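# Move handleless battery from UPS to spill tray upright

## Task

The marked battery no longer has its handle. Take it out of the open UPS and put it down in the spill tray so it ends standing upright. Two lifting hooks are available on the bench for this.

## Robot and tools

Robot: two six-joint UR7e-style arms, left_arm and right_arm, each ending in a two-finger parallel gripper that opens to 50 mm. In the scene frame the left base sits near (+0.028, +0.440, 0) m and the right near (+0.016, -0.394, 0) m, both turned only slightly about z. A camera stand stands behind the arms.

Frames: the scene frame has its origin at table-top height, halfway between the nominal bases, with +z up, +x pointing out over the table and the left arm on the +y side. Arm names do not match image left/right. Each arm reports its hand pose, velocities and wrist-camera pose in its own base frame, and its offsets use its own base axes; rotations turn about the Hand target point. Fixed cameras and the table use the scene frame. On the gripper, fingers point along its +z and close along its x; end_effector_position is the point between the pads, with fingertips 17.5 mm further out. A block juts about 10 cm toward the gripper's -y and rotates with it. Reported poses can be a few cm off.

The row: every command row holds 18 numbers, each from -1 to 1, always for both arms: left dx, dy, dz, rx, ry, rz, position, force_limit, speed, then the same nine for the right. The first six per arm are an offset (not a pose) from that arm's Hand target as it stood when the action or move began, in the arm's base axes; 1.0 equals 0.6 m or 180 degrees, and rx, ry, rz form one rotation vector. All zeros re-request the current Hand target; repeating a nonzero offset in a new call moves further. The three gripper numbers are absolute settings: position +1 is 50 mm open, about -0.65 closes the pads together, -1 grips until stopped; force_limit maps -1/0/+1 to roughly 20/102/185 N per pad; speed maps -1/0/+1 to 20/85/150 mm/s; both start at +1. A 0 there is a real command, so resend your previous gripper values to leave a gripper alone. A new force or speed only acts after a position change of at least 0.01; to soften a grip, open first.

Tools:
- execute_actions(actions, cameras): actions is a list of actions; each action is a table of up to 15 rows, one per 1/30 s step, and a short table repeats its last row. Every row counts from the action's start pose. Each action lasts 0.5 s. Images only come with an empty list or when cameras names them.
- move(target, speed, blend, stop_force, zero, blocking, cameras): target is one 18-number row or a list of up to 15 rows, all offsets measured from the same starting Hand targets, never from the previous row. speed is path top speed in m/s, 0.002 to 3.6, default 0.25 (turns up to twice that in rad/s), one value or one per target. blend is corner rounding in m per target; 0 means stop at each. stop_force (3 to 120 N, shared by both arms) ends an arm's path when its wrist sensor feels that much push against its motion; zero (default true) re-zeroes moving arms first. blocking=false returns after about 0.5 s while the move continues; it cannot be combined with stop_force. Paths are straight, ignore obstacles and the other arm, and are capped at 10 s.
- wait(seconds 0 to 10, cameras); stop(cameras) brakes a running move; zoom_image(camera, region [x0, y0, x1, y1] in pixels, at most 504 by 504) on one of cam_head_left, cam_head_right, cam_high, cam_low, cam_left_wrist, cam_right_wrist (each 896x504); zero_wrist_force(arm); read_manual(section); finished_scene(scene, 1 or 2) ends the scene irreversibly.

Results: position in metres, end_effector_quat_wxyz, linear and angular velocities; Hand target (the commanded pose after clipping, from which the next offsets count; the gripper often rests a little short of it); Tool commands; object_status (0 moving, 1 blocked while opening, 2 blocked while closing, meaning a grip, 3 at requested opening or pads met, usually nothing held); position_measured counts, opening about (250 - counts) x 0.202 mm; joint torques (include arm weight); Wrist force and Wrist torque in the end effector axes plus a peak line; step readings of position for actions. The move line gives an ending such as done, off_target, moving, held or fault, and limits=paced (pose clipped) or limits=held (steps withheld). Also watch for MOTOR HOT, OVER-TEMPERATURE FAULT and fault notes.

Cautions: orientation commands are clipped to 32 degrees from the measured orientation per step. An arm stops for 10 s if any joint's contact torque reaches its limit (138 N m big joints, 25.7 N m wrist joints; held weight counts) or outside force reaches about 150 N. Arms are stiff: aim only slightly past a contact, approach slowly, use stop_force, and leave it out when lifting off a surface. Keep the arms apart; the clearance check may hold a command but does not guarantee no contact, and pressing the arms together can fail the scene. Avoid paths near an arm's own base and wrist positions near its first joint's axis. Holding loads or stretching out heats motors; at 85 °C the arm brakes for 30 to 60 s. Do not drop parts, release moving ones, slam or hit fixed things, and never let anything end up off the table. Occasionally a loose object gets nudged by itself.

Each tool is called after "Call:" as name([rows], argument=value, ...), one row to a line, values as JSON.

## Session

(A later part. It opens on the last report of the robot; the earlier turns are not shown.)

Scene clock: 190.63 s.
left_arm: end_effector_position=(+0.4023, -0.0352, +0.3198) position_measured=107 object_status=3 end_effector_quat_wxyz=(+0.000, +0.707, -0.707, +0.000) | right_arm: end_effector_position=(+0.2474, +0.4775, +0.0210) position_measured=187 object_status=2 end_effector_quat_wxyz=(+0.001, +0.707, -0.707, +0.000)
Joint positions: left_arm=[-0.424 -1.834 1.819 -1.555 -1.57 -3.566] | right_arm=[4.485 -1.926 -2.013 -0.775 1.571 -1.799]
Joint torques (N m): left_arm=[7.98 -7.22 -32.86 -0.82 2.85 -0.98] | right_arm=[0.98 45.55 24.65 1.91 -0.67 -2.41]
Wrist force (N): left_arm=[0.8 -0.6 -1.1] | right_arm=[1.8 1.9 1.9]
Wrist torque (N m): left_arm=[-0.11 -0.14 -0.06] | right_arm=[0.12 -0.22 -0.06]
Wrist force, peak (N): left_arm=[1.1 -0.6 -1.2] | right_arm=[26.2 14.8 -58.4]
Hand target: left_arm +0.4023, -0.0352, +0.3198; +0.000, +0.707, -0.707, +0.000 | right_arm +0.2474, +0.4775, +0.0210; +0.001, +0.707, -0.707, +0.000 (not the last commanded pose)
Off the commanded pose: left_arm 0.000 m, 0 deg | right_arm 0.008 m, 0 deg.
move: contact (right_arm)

Call:
move([
  [0,0,0,0,0,0,0.3,0,0.5,0,0,0.001,0,0,0,0.3,0,0.5],
  [0,0,0,0,0,0,0.3,0,0.5,0,0,0.167,0,0,0,0.3,0,0.5],
  [0,0,0,0,0,0,0.3,0,0.5,0.0037,-0.2669,0.167,0,0,0,0.3,0,0.5],
], speed=0.5, blend=[0,0.03,0], cameras=["cam_right_wrist","cam_left_wrist","cam_head_left"])

Scene clock: 202.63 s.
left_arm: end_effector_position=(+0.4023, -0.0352, +0.3198) position_measured=107 object_status=3 end_effector_quat_wxyz=(+0.000, +0.707, -0.707, +0.000) | right_arm: end_effector_position=(+0.2496, +0.3174, +0.1212) position_measured=107 object_status=3 end_effector_quat_wxyz=(+0.001, +0.707, -0.707, +0.000)
Joint positions: left_arm=[-0.424 -1.834 1.819 -1.555 -1.57 -3.566] | right_arm=[4.382 -1.445 -2.242 -1.026 1.571 -1.902]
Joint torques (N m): left_arm=[7.6 -7.33 -32.57 -0.76 2.73 -0.9] | right_arm=[0.81 23.88 15.48 5.07 -0.48 0.9]
Wrist force (N): left_arm=[0.8 -0.4 -1.1] | right_arm=[1.9 1.9 1.3]
Wrist torque (N m): left_arm=[-0.07 -0.13 -0.06] | right_arm=[0.11 -0.24 -0.09]
Wrist force, peak (N): left_arm=[1.0 -0.6 -1.2] | right_arm=[6.0 1.7 1.4]
Hand target: left_arm +0.4023, -0.0352, +0.3198; +0.000, +0.707, -0.707, +0.000 | right_arm +0.2496, +0.3174, +0.1212; +0.001, +0.707, -0.707, +0.000
Off the commanded pose: left_arm 0.000 m, 0 deg | right_arm 0.000 m, 0 deg.
move: done
Images, in order (width x height): cam_head_left 896x504, cam_left_wrist 896x504, cam_right_wrist 896x504.

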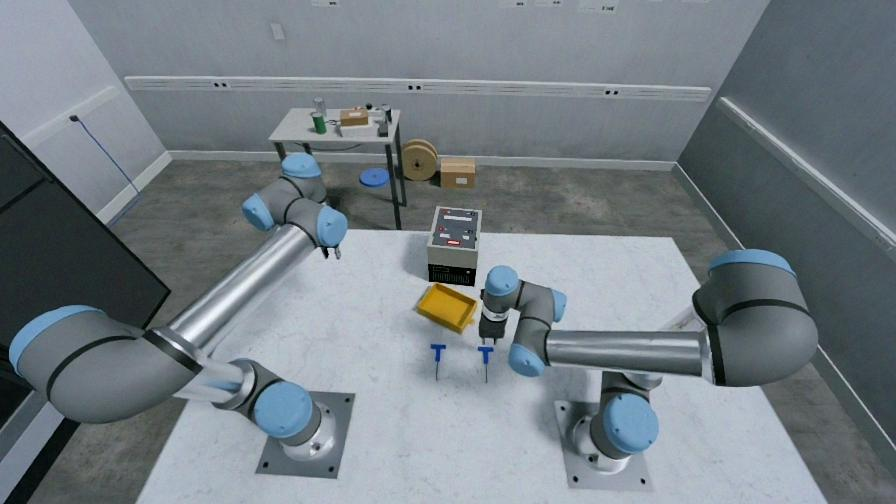

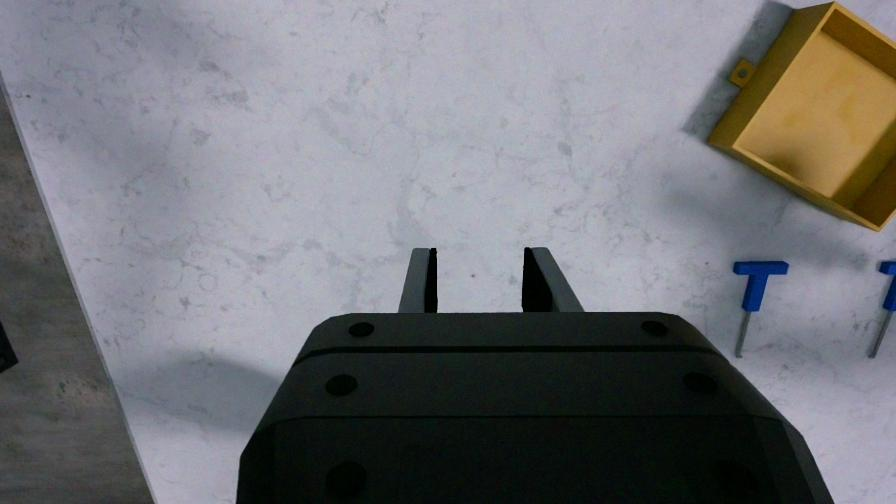

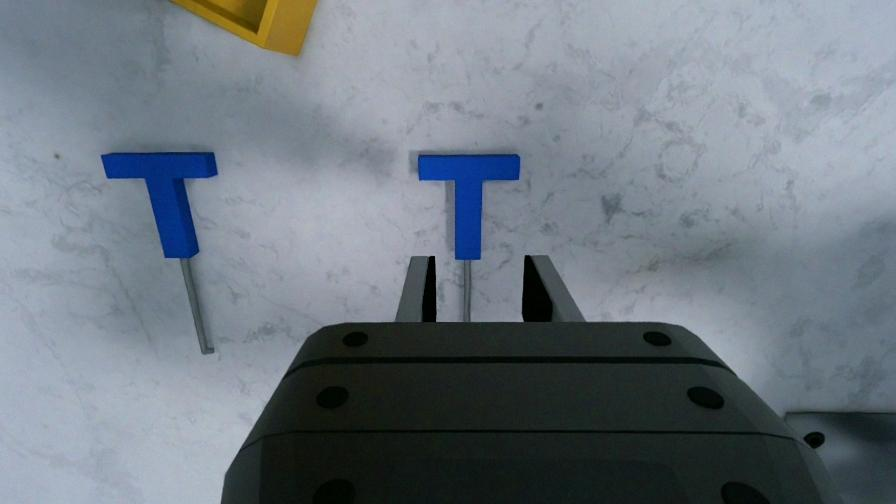

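Call:
move([
  [0,0,0,0,0,0,0.3,0,0.5,-0.0117,0,-0.1653,0,0,0,0.3,0,0.5],
  [0,0,0,0,0,0,0.3,0,0.5,-0.0117,0,-0.1653,0,0,0,-1,0,-0.5],
  [0,0,0,0,0,0,0.3,0,0.5,-0.0117,0,0.2,0,0,0,-1,0,-0.5],
  [0,0,0,0,0,0,0.3,0,0.5,0.2517,-0.1128,0.548,0,-0.5,0,-1,0,-0.5],
], speed=[0.2,0.2,0.5,0.7], blend=[0,0,0.05,0], cameras=["cam_right_wrist","cam_low","cam_head_left"])

Scene clock: 219.77 s.
left_arm: end_effector_position=(+0.4023, -0.0352, +0.3198) position_measured=107 object_status=3 end_effector_quat_wxyz=(+0.000, +0.707, -0.707, +0.000) | right_arm: end_effector_position=(+0.3996, +0.2497, +0.4500) position_measured=188 object_status=2 end_effector_quat_wxyz=(+0.494, -0.492, +0.506, -0.508)
Joint positions: left_arm=[-0.424 -1.834 1.819 -1.555 -1.57 -3.566] | right_arm=[4.684 -1.011 -2.271 -1.621 -0.004 -1.38]
Joint torques (N m): left_arm=[7.62 -7.76 -32.42 -0.87 2.46 -0.83] | right_arm=[6.97 5.11 27.06 5.3 -4.12 -1.56]
Wrist force (N): left_arm=[0.9 -0.3 -1.0] | right_arm=[0.2 0.9 -0.3]
Wrist torque (N m): left_arm=[-0.06 -0.15 -0.06] | right_arm=[0.09 0.03 -0.25]
Wrist force, peak (N): left_arm=[0.9 -0.6 -1.3] | right_arm=[2.1 2.1 5.9]
Hand target: left_arm +0.4023, -0.0352, +0.3198; +0.000, +0.707, -0.707, +0.000 | right_arm +0.4007, +0.2497, +0.4500; +0.499, -0.500, +0.500, -0.500
Off the commanded pose: left_arm 0.000 m, 0 deg | right_arm 0.001 m, 2 deg.
move: done
Images, in order (width x height): cam_head_left 896x504, cam_low 896x504, cam_right_wrist 896x504.

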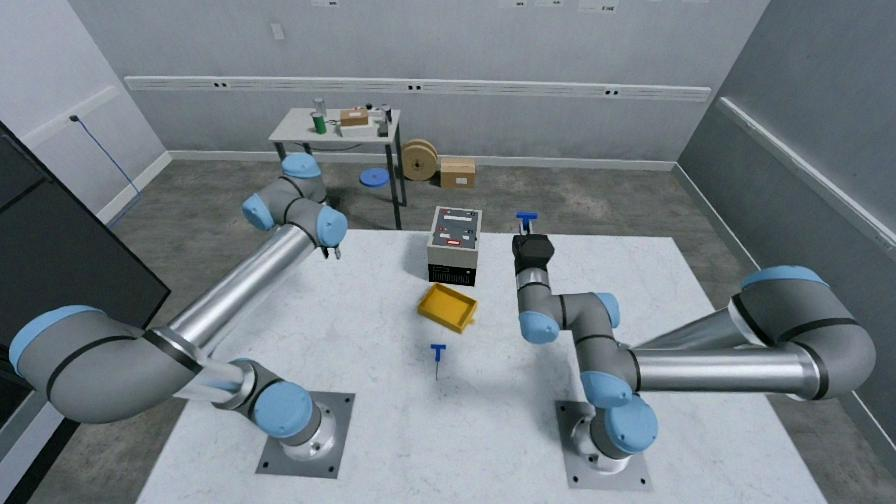

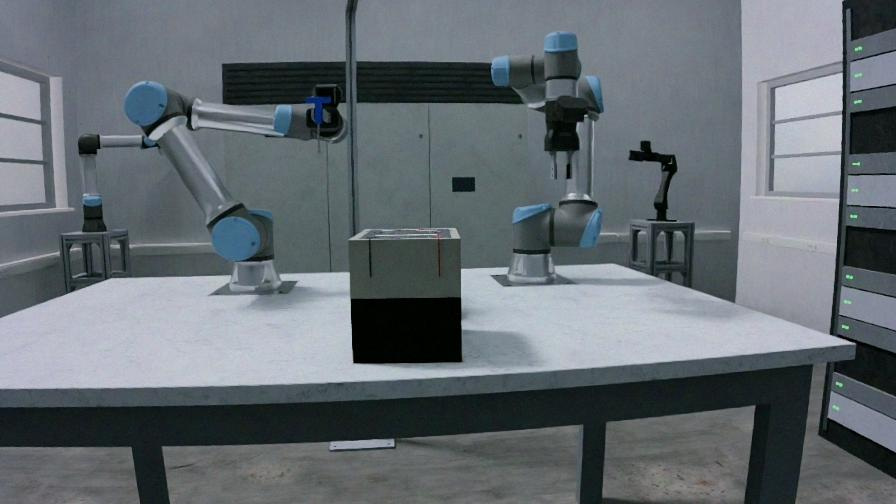

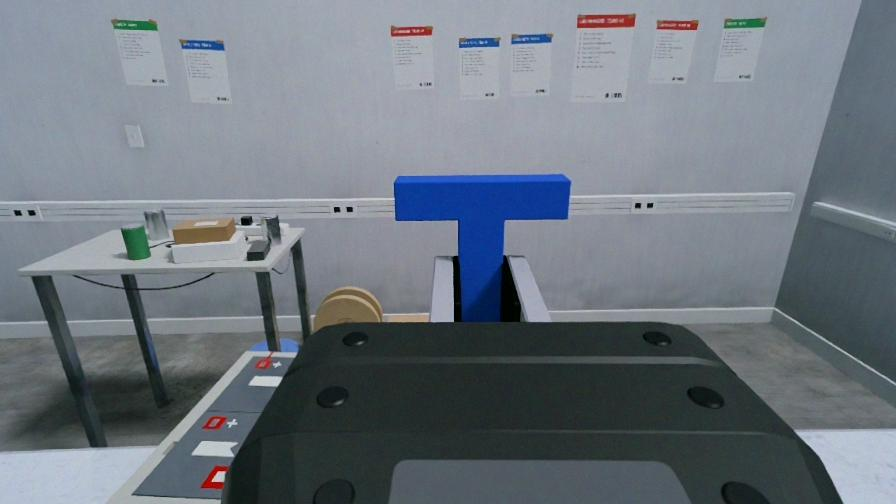

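Call:
move([
  [-0.2435,-0.5333,-0.08,0,0,0,0.3,0,0.5,0,0,0,0,0,0,-1,0,-0.5],
  [-0.2435,-0.5333,-0.333,0,0,0,0.3,0,0.5,0,0,0,0,0,0,-1,0,-0.5],
], speed=0.6, blend=[0.05,0], cameras=["cam_left_wrist"])

Scene clock: 226.50 s.
left_arm: end_effector_position=(+0.2562, -0.3552, +0.1201) position_measured=107 object_status=3 end_effector_quat_wxyz=(+0.000, +0.707, -0.707, +0.000) end_effector_velocity=(+0.000, +0.000, -0.001) end_effector_angular_velocity=(-0.003, -0.001, +0.000) | right_arm: end_effector_position=(+0.3996, +0.2497, +0.4500) position_measured=188 object_status=2 end_effector_quat_wxyz=(+0.494, -0.492, +0.506, -0.508)
Joint positions: left_arm=[-1.255 -1.606 2.165 -2.129 -1.571 -4.397] | right_arm=[4.684 -1.011 -2.271 -1.621 -0.004 -1.381]
Joint velocities: left_arm=[0 0.001 0.003 -0.006 0 0] | right_arm=[within noise]
Joint torques (N m): left_arm=[1.86 -10.75 -17.34 -5 1.11 -0.59] | right_arm=[11.81 8.69 18.48 5.38 -4.15 -2.63]
Wrist force (N): left_arm=[0.4 0.2 -1.2] | right_arm=[-0.1 1.0 -0.4]
Wrist torque (N m): left_arm=[0.07 -0.07 -0.12] | right_arm=[0.11 0.08 -0.24]
Wrist force, peak (N): left_arm=[4.2 1.0 -4.1] | right_arm=[0.2 1.2 -0.6]
Hand target: left_arm +0.2562, -0.3552, +0.1200; +0.000, +0.707, -0.707, +0.000 | right_arm +0.3996, +0.2497, +0.4500; +0.494, -0.492, +0.506, -0.508 (not the last commanded pose)
Off the commanded pose: left_arm 0.000 m, 0 deg | right_arm 0.001 m, 2 deg.
move: done
Images, in order (width x height): cam_left_wrist 896x504.

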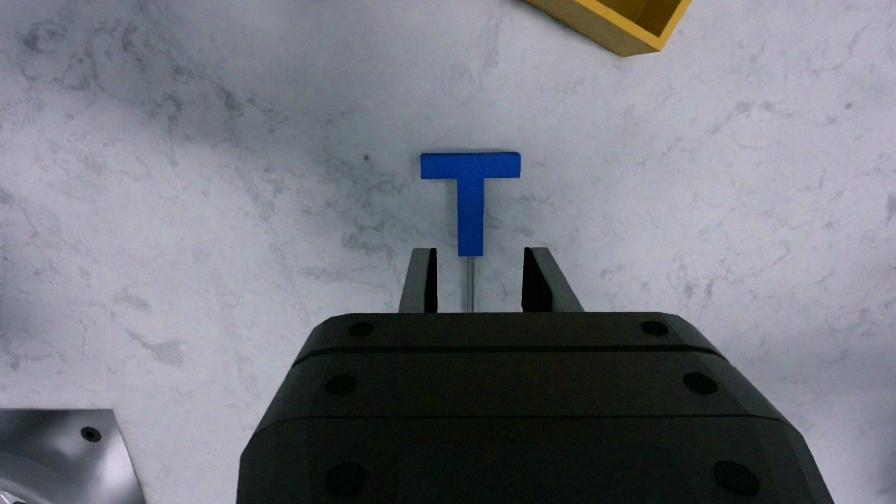

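Call:
move([
  [-0.01,0,-0.167,0,0,0,0.3,0,0.5,0,0,0,0,0,0,-1,0,-0.5],
  [-0.01,0,-0.167,0,0,0,-1,0,-0.5,0,0,0,0,0,0,-1,0,-0.5],
  [-0.01,0,0.2,0,0,0,-1,0,-0.5,0,0,0,0,0,0,-1,0,-0.5],
  [0.2343,0.205,0.55,0,-0.5,0,-1,0,-0.5,0,0,0,0,0,0,-1,0,-0.5],
], speed=[0.2,0.2,0.5,0.7], blend=[0,0,0.05,0], cameras=["cam_left_wrist","cam_high","cam_low","cam_head_left"])

Call:
zoom_image(camera="cam_low", region=[290, 70, 590, 200])

Call:
zoom_image(camera="cam_left_wrist", region=[560, 300, 896, 504])

Scene clock: 252.83 s.
left_arm: end_effector_position=(+0.3958, -0.2322, +0.4499) position_measured=188 object_status=2 end_effector_quat_wxyz=(+0.504, -0.503, +0.496, -0.497) | right_arm: end_effector_position=(+0.3996, +0.2497, +0.4500) position_measured=188 object_status=2 end_effector_quat_wxyz=(+0.494, -0.492, +0.506, -0.508)
Joint positions: left_arm=[-1.556 -2.2 2.288 -1.431 0.003 -4.94] | right_arm=[4.684 -1.011 -2.271 -1.621 -0.004 -1.381]
Joint torques (N m): left_arm=[2.9 -8.04 -30.29 -4.78 5.84 0.73] | right_arm=[10.37 9.7 18.1 5.19 -4.3 -2.21]
Wrist force (N): left_arm=[-1.2 1.7 0.6] | right_arm=[0.2 0.9 -0.5]
Wrist torque (N m): left_arm=[0.21 0.32 0.11] | right_arm=[0.10 0.02 -0.24]
Wrist force, peak (N): left_arm=[0.6 0.1 -4.2] | right_arm=[0.0 1.0 -0.8]
Hand target: left_arm +0.3968, -0.2322, +0.4500; +0.500, -0.500, +0.500, -0.500 | right_arm +0.3996, +0.2497, +0.4500; +0.494, -0.492, +0.506, -0.508
Off the commanded pose: left_arm 0.001 m, 1 deg | right_arm 0.000 m, 0 deg.
move: done
Images, in order (width x height): cam_head_left 896x504, cam_high 896x504, cam_low 896x504, cam_left_wrist 896x504.

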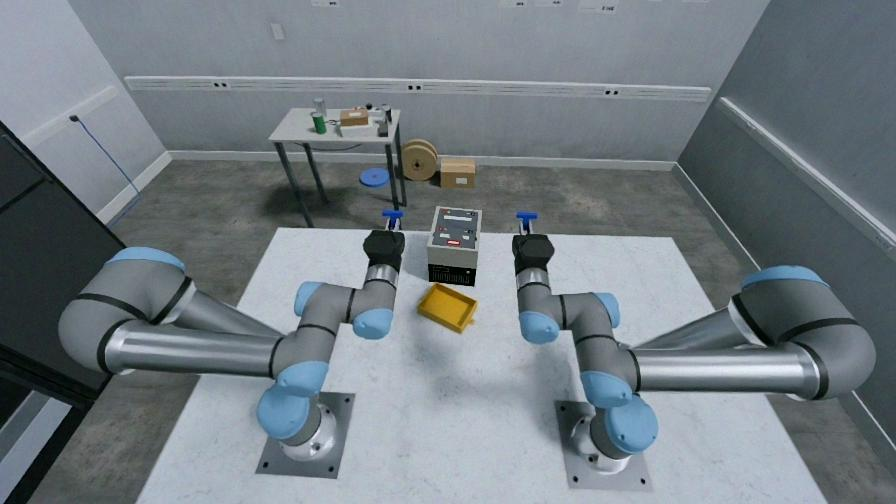

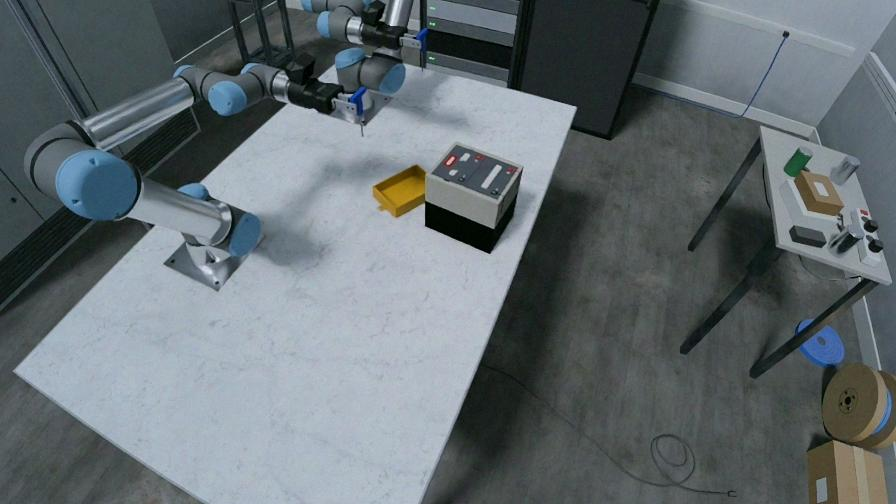

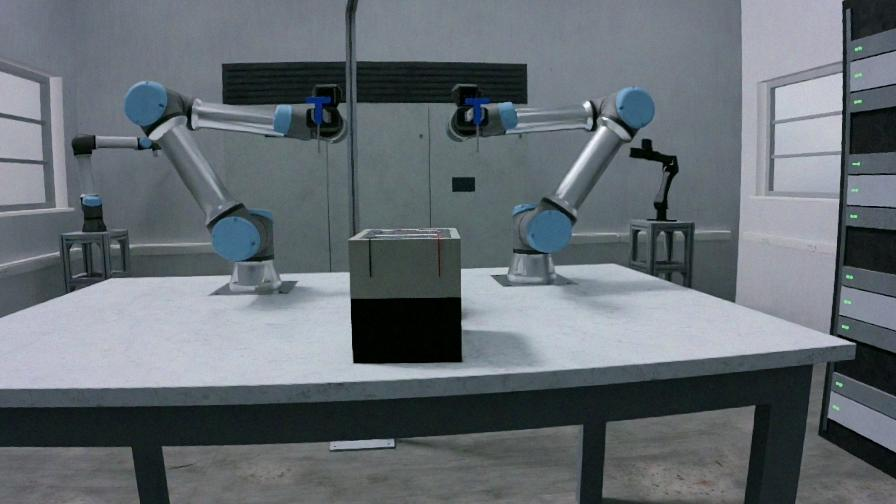

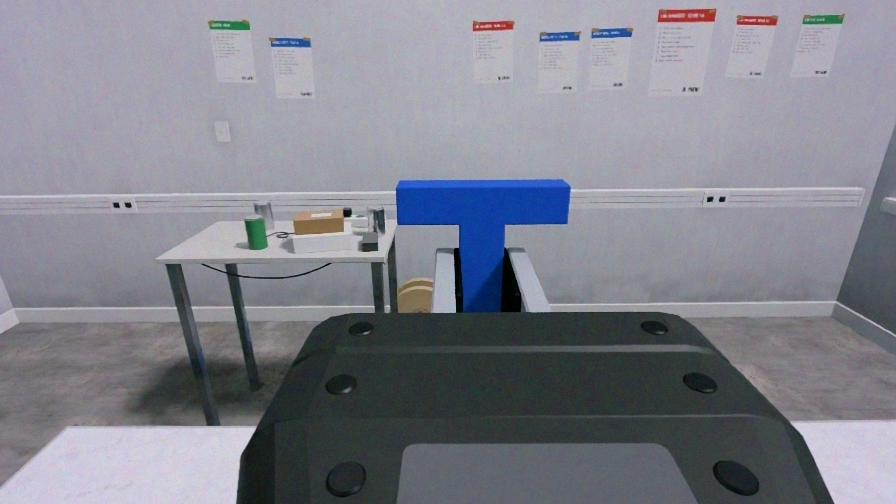

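Scaled by 1.680 from the camera's 896x504 image, which has a finer 1280x720 frame.

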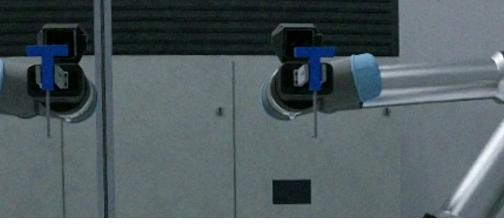

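Scaled by 1.500 from the camera's 896x504 image, which has a finer 1280x720 frame.

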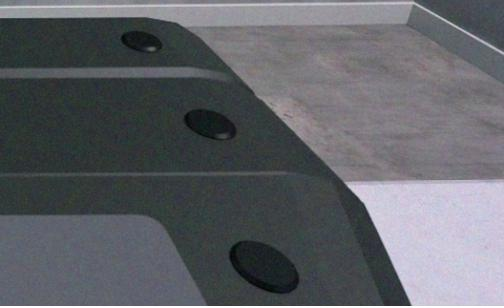

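Call:
move(target=[0.2387,-0.118,-0.2667,0,0.5,0,-1,0,-0.5,0.209,0.2133,-0.2667,0,0.5,0,-1,0,-0.5], speed=0.4, cameras=["cam_left_wrist","cam_right_wrist"])

Call:
zoom_image(camera="cam_left_wrist", region=[330, 0, 630, 310])

Call:
zoom_image(camera="cam_right_wrist", region=[330, 0, 630, 310])

Scene clock: 284.00 s.
left_arm: end_effector_position=(+0.5400, -0.3030, +0.2900) position_measured=188 object_status=2 end_effector_quat_wxyz=(+0.000, +0.707, -0.707, +0.000) | right_arm: end_effector_position=(+0.5157, +0.3680, +0.3016) position_measured=188 object_status=2 end_effector_quat_wxyz=(-0.036, +0.705, -0.707, +0.052)
Joint positions: left_arm=[-0.729 -1.3 1.359 -1.629 -1.57 -3.87] | right_arm=[4.019 -1.822 -1.375 -1.454 1.461 -2.265]
Joint torques (N m): left_arm=[-0.16 -28.75 -33.84 -0.82 -1.29 0.68] | right_arm=[11.17 29.64 31.09 4.42 1.2 2.71]
Wrist force (N): left_arm=[0.6 -0.2 -0.6] | right_arm=[1.4 1.6 1.7]
Wrist torque (N m): left_arm=[-0.04 -0.11 0.01] | right_arm=[0.07 -0.15 -0.04]
Wrist force, peak (N): left_arm=[-2.1 1.6 -0.1] | right_arm=[-0.4 -1.9 13.9]
Hand target: left_arm +0.5400, -0.3030, +0.2900; +0.000, +0.707, -0.707, +0.000 | right_arm +0.5157, +0.3680, +0.3016; -0.036, +0.705, -0.707, +0.052 (not the last commanded pose)
Off the commanded pose: left_arm 0.000 m, 0 deg | right_arm 0.018 m, 7 deg.
move: held (right_arm; a check stopped the path); limits=held
pose unreachable (right arm): on one or more control steps of this call, first in action 0 (counted from 0), this arm could not follow its commanded pose, so it was not sent that pose on those steps. It may still have moved: this result reports where it is.
cause: moving toward the commanded pose would bring a part of the arm too close to another arm (a part of this arm just beyond joint 3 (elbow) and a part of the left arm just beyond its joint 3 (elbow), at the place that arm is still heading or pushing toward).
Images, in order (width x height): cam_left_wrist 896x504, cam_right_wrist 896x504.

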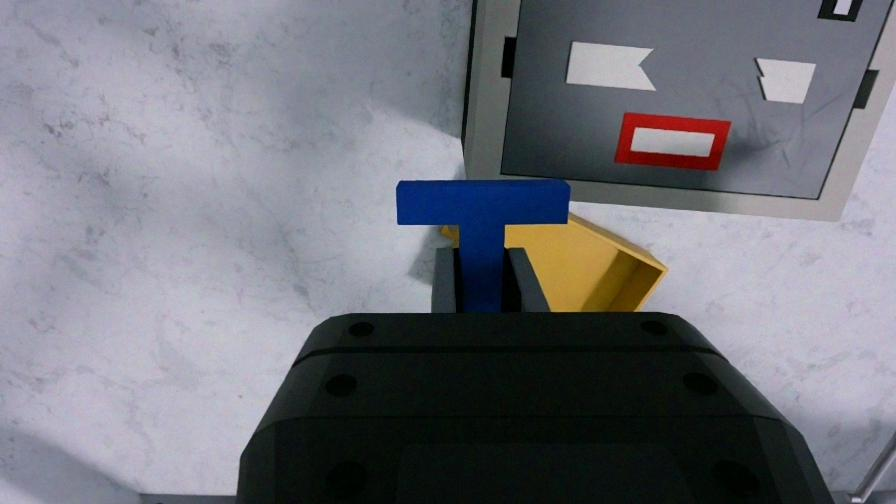

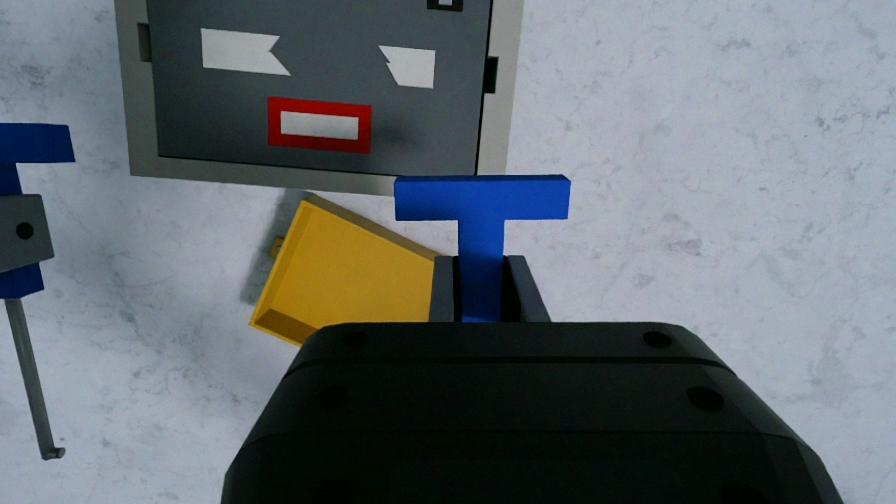

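Scaled by 1.626 from the camera's 896x504 image, which has a finer 1280x720 frame.

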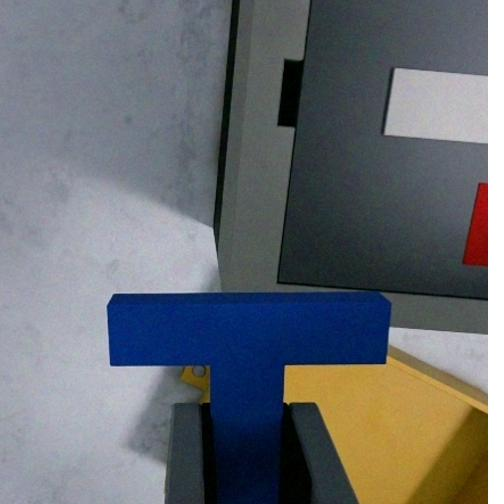

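Scaled by 1.626 from the camera's 896x504 image, which has a finer 1280x720 frame.

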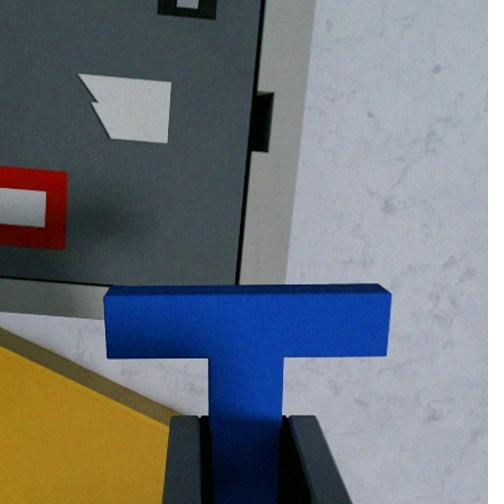

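Call:
zoom_image(camera="cam_right_wrist", region=[0, 280, 120, 480])

Call:
zoom_image(camera="cam_left_wrist", region=[800, 0, 896, 130])

Call:
zoom_image(camera="cam_left_wrist", region=[480, 20, 560, 100])

Call:
zoom_image(camera="cam_left_wrist", region=[400, 160, 680, 320])

Scaled by 2.520 from the camera's 896x504 image, which has a finer 1280x720 frame.

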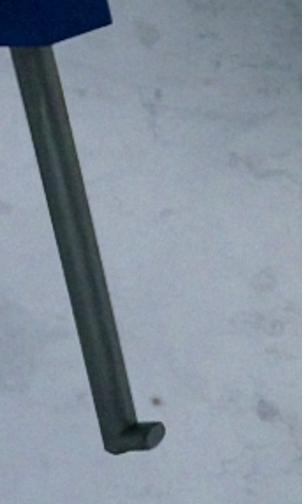

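Scaled by 3.877 from the camera's 896x504 image, which has a finer 1280x720 frame.

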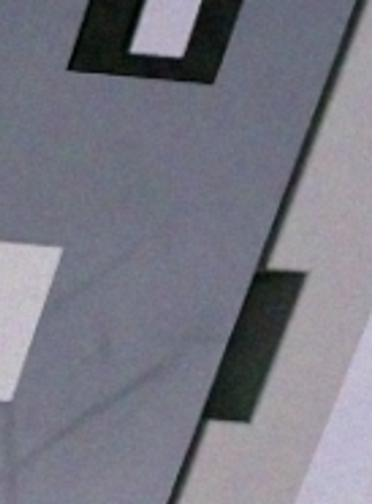

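Scaled by 6.300 from the camera's 896x504 image, which has a finer 1280x720 frame.

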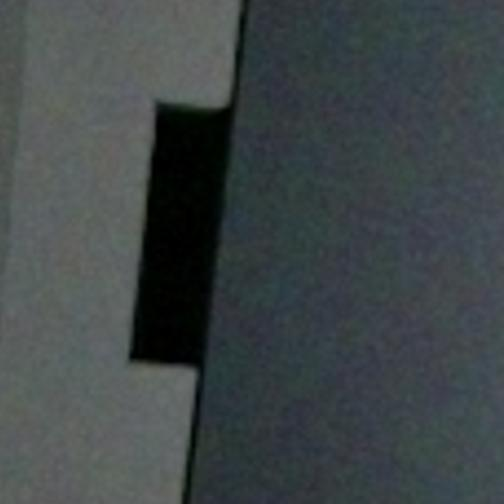

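Scaled by 1.800 from the camera's 896x504 image, which has a finer 1280x720 frame.

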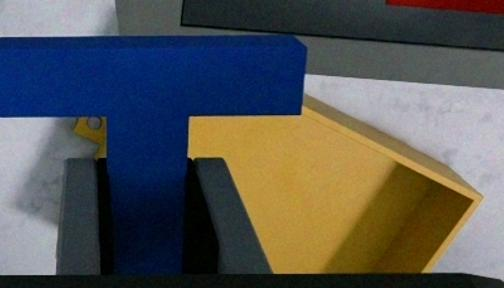

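Call:
move([
  [0.0333,0.1717,0.15,-0.4046,-0.3718,-0.4046,-1,0,-0.5,0,0,0.02,0,0,0,-1,0,-0.5],
  [0.1263,-0.0083,0,-0.4046,-0.3718,-0.4046,-1,0,-0.5,0.0738,0.07,-0.0027,0.0072,0.0397,0.0009,-1,0,-0.5],
], speed=0.4, cameras=["cam_left_wrist","cam_right_wrist","cam_high","cam_low"])

Call:
zoom_image(camera="cam_right_wrist", region=[200, 40, 400, 240])

Scene clock: 412.50 s.
left_arm: end_effector_position=(+0.6134, -0.3073, +0.2911) position_measured=188 object_status=2 end_effector_quat_wxyz=(-0.029, +0.033, +0.712, -0.701) | right_arm: end_effector_position=(+0.5600, +0.4099, +0.3000) position_measured=188 object_status=2 end_effector_quat_wxyz=(+0.000, +0.707, -0.707, +0.000)
Joint positions: left_arm=[-0.288 -0.734 1.43 -3.762 -2.942 -3.062] | right_arm=[3.966 -2.034 -1.066 -1.614 1.571 -2.317]
Joint torques (N m): left_arm=[0.08 -51.67 -20.11 -0.91 -0.11 -0.79] | right_arm=[11.58 38.68 31.2 4.23 -0.38 2.6]
Wrist force (N): left_arm=[-0.5 3.7 4.0] | right_arm=[1.6 1.6 1.9]
Wrist torque (N m): left_arm=[0.79 0.23 -0.13] | right_arm=[0.06 -0.18 -0.05]
Wrist force, peak (N): left_arm=[0.5 -118.9 7.1] | right_arm=[2.5 3.3 1.1]
Hand target: left_arm +0.6134, -0.3073, +0.2911; -0.029, +0.033, +0.712, -0.701 (not the last commanded pose) | right_arm +0.5600, +0.4100, +0.2999; +0.001, +0.707, -0.707, +0.000
Tool commands: left_gripper/position=-1.0 left_gripper/force_limit=+0.003922 left_gripper/speed=-0.498039 right_gripper/position=-1.0 right_gripper/force_limit=+0.0 right_gripper/speed=-0.5
Off the commanded pose: left_arm 0.003 m, 1 deg | right_arm 0.000 m, 0 deg.
FORCE FAULT: contact force on the left arm reached its limit, and that arm stopped. The contact can be on any part of that arm, not only on its tool. That arm's remaining commands of this call were not run. That arm is still stopped at the end of this call. That arm stays stopped for about 10 more seconds. Until then a move that you send moves the other arm only, and its call returns only when the move has ended. Once the stop has ended, the next robot result says so. If the stop ends while you think or write, that arm runs what you send next, counted from a new Hand target: where the arm stands when the stop ends. While its stop runs, that arm takes no new command, but its gripper still runs the gripper command that each later call begins with. Until it ends, the stop uses up actions while you think or wait. An arm that is not stopped still takes commands.
move: fault (left_arm)
Images, in order (width x height): cam_high 896x504, cam_low 896x504, cam_left_wrist 896x504, cam_right_wrist 896x504.

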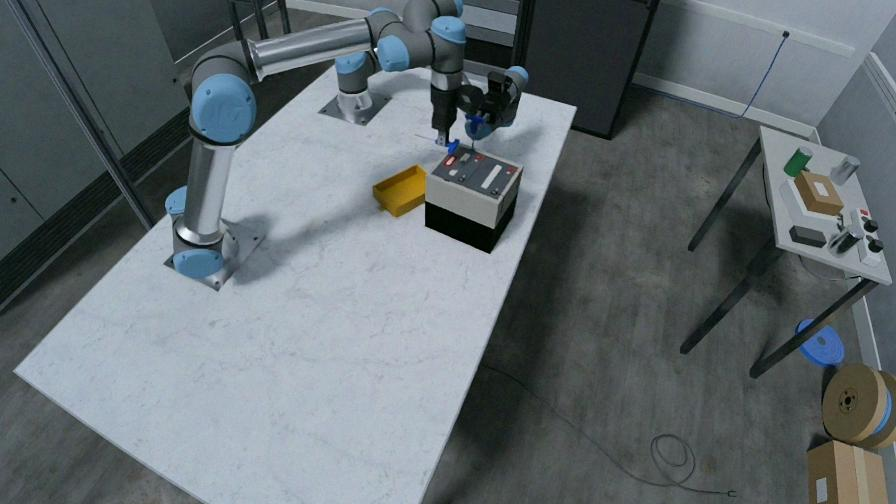

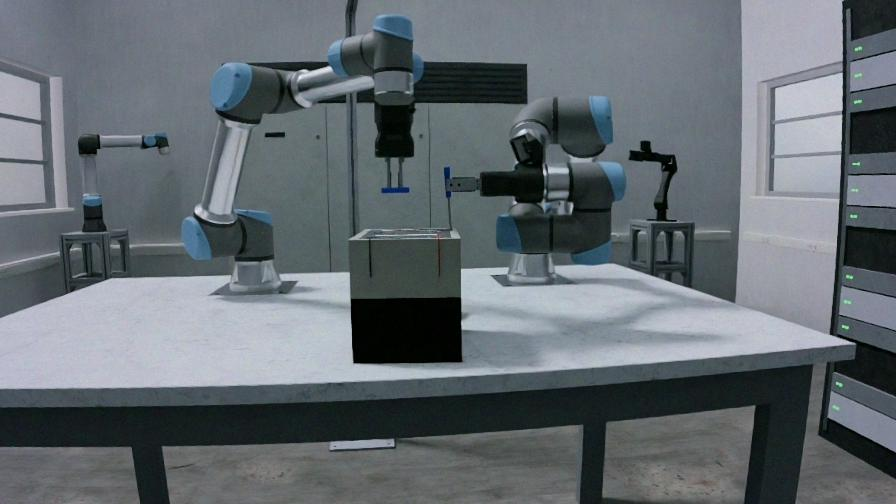

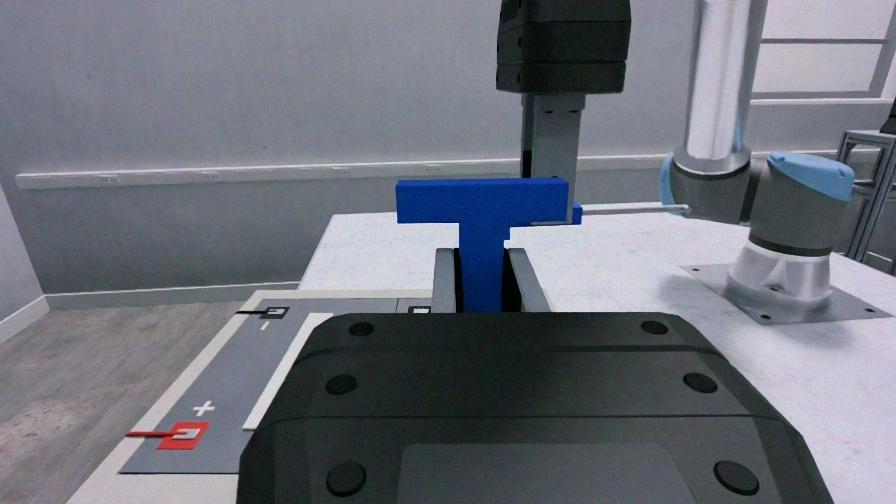

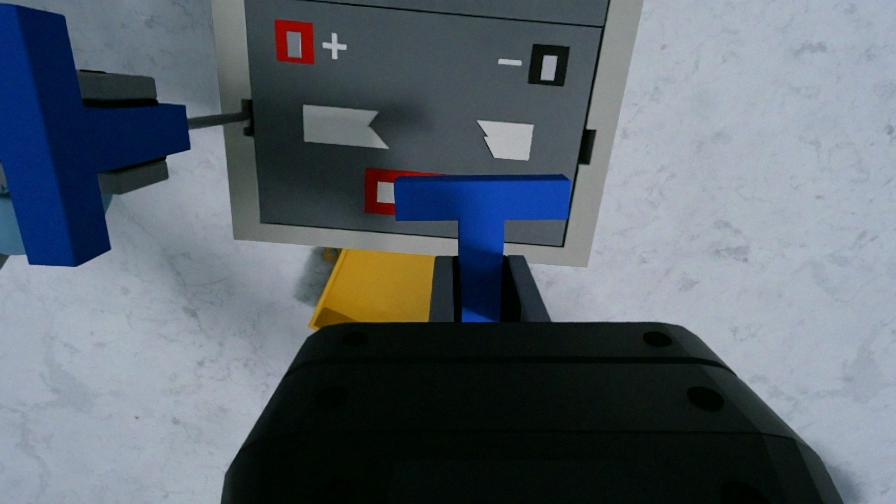

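Scaled by 2.520 from the camera's 896x504 image, which has a finer 1280x720 frame.

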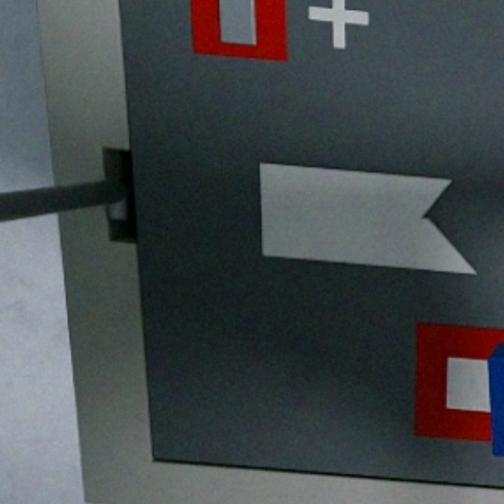

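Call:
zoom_image(camera="cam_right_wrist", region=[210, 80, 290, 160])

Call:
zoom_image(camera="cam_low", region=[400, 150, 520, 270])

Call:
zoom_image(camera="cam_high", region=[420, 90, 540, 210])

Scaled by 6.300 from the camera's 896x504 image, which has a finer 1280x720 frame.

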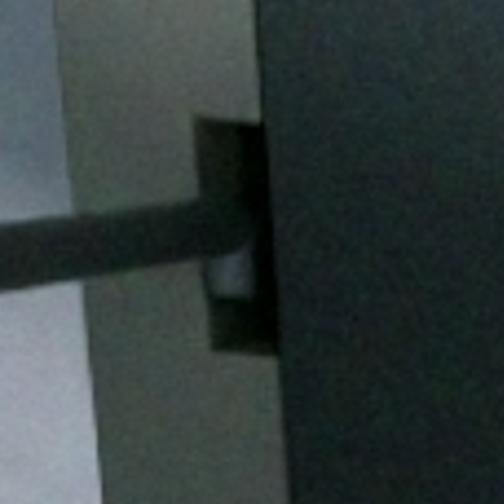

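Scaled by 4.200 from the camera's 896x504 image, which has a finer 1280x720 frame.

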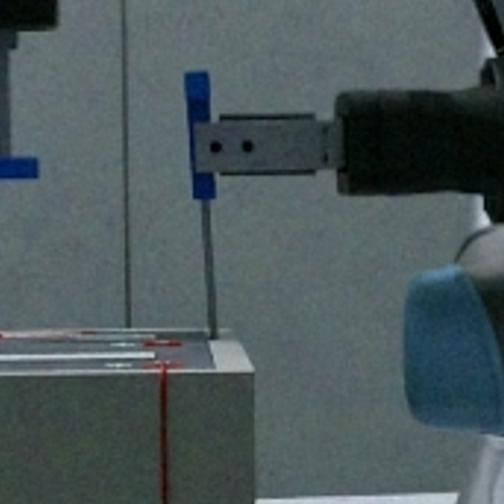

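Scaled by 4.200 from the camera's 896x504 image, which has a finer 1280x720 frame.

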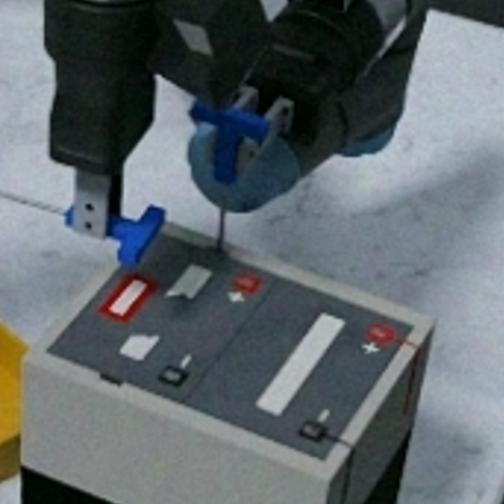

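Call:
wait(seconds=1)

Call:
move([
  [0,0,0.025,0,0,0,-1,0,-0.5,0,0,0,0,0,0,-1,0,-0.5],
  [0,0.0093,0.025,-0.0228,0.002,0.001,-1,0,-0.5,0,0,0,0,0,0,-1,0,-0.5],
], speed=0.1, cameras=["cam_low","cam_right_wrist"])

Call:
zoom_image(camera="cam_low", region=[400, 150, 520, 270])

Call:
zoom_image(camera="cam_right_wrist", region=[180, 60, 300, 180])

Scene clock: 446.43 s.
left_arm: end_effector_position=(+0.6134, -0.3073, +0.2911) position_measured=188 object_status=2 end_effector_quat_wxyz=(-0.029, +0.033, +0.712, -0.701) | right_arm: end_effector_position=(+0.5600, +0.4100, +0.2999) position_measured=188 object_status=2 end_effector_quat_wxyz=(+0.001, +0.707, -0.707, +0.000)
Joint positions: left_arm=[-0.288 -0.734 1.43 -3.762 -2.942 -3.062] | right_arm=[3.967 -2.034 -1.066 -1.614 1.571 -2.317]
Joint torques (N m): left_arm=[-0.86 -52.35 -19.42 -0.44 -0.29 -0.17] | right_arm=[11.37 38.24 30.6 1.36 0.92 1.65]
Wrist force (N): left_arm=[-0.6 3.7 4.1] | right_arm=[1.3 1.4 1.8]
Wrist torque (N m): left_arm=[0.77 0.26 -0.13] | right_arm=[0.04 -0.14 -0.05]
Wrist force, peak (N): left_arm=[-0.8 4.0 4.2] | right_arm=[1.5 1.5 2.1]
Hand target: left_arm +0.6134, -0.3073, +0.2911; -0.029, +0.033, +0.712, -0.701 (not the last commanded pose) | right_arm +0.5600, +0.4100, +0.2999; +0.001, +0.707, -0.707, +0.000
Tool commands: left_gripper/position=-1.0 left_gripper/force_limit=+0.003922 left_gripper/speed=-0.498039 right_gripper/position=-1.0 right_gripper/force_limit=+0.0 right_gripper/speed=-0.5
Off the commanded pose: left_arm 0.003 m, 1 deg | right_arm 0.000 m, 0 deg.
FORCE FAULT, CONTINUED: the left arm's stop, for the force fault that an earlier result reported, is over. The rest of the stop counts as 19 of the actions that you can send in this scene. That arm's target is now where it stood when the stop ended, not its last command. That arm accepts commands again.
wait: 1.00 s; at rest from the start

Scene clock: 447.93 s.
left_arm: end_effector_position=(+0.6135, -0.3017, +0.3061) position_measured=188 object_status=2 end_effector_quat_wxyz=(-0.029, +0.031, +0.686, -0.726) | right_arm: end_effector_position=(+0.5600, +0.4100, +0.2999) position_measured=188 object_status=2 end_effector_quat_wxyz=(+0.001, +0.707, -0.707, +0.000)
Joint positions: left_arm=[-0.28 -0.669 1.296 -4.055 -2.939 -3.417] | right_arm=[3.967 -2.034 -1.066 -1.614 1.571 -2.317]
Joint torques (N m): left_arm=[-9.79 -64.9 -13.82 1.02 -2 -0.98] | right_arm=[11.78 40.78 25.52 2.68 1.23 1.69]
Wrist force (N): left_arm=[-1.2 4.0 0.3] | right_arm=[1.5 1.5 1.8]
Wrist torque (N m): left_arm=[0.51 0.31 -0.11] | right_arm=[0.06 -0.16 -0.05]
Wrist force, peak (N): left_arm=[-1.1 5.1 3.9] | right_arm=[1.7 1.6 1.7]
Hand target: left_arm +0.6134, -0.3017, +0.3061; -0.029, +0.031, +0.686, -0.726 | right_arm +0.5600, +0.4100, +0.2999; +0.001, +0.707, -0.707, +0.000
Off the commanded pose: left_arm 0.000 m, 0 deg | right_arm 0.000 m, 0 deg.
move: done
Images, in order (width x height): cam_low 896x504, cam_right_wrist 896x504.

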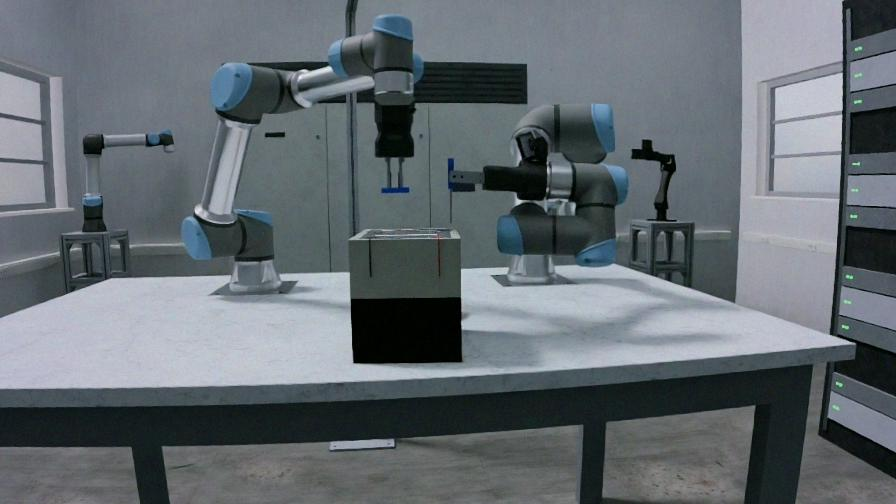

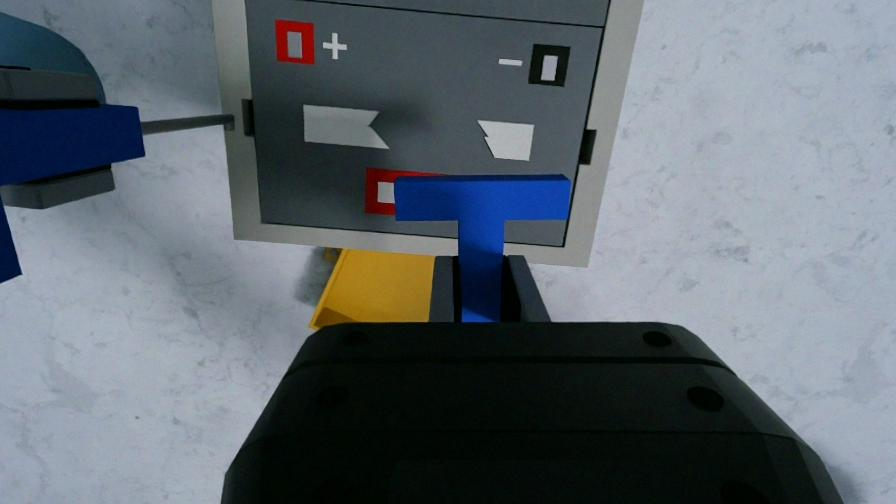

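Scaled by 4.200 from the camera's 896x504 image, which has a finer 1280x720 frame.

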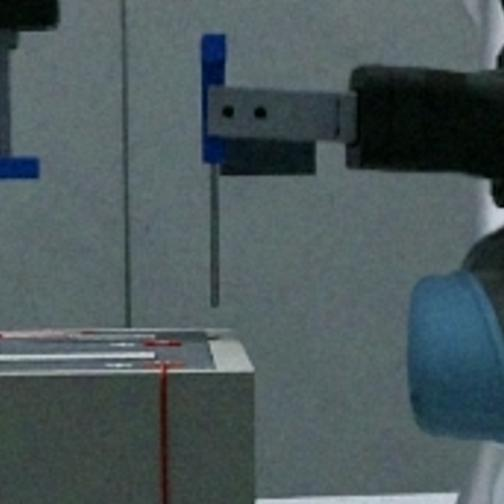

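Scaled by 4.200 from the camera's 896x504 image, which has a finer 1280x720 frame.

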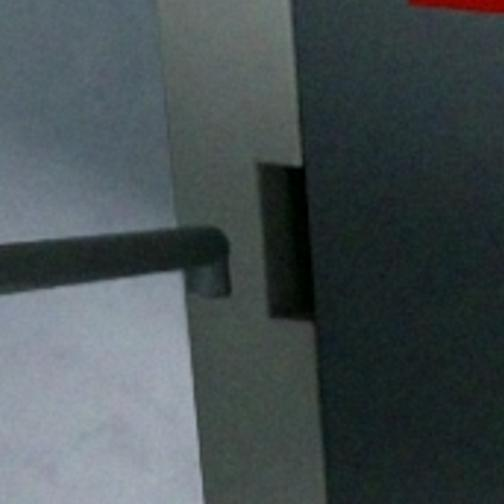

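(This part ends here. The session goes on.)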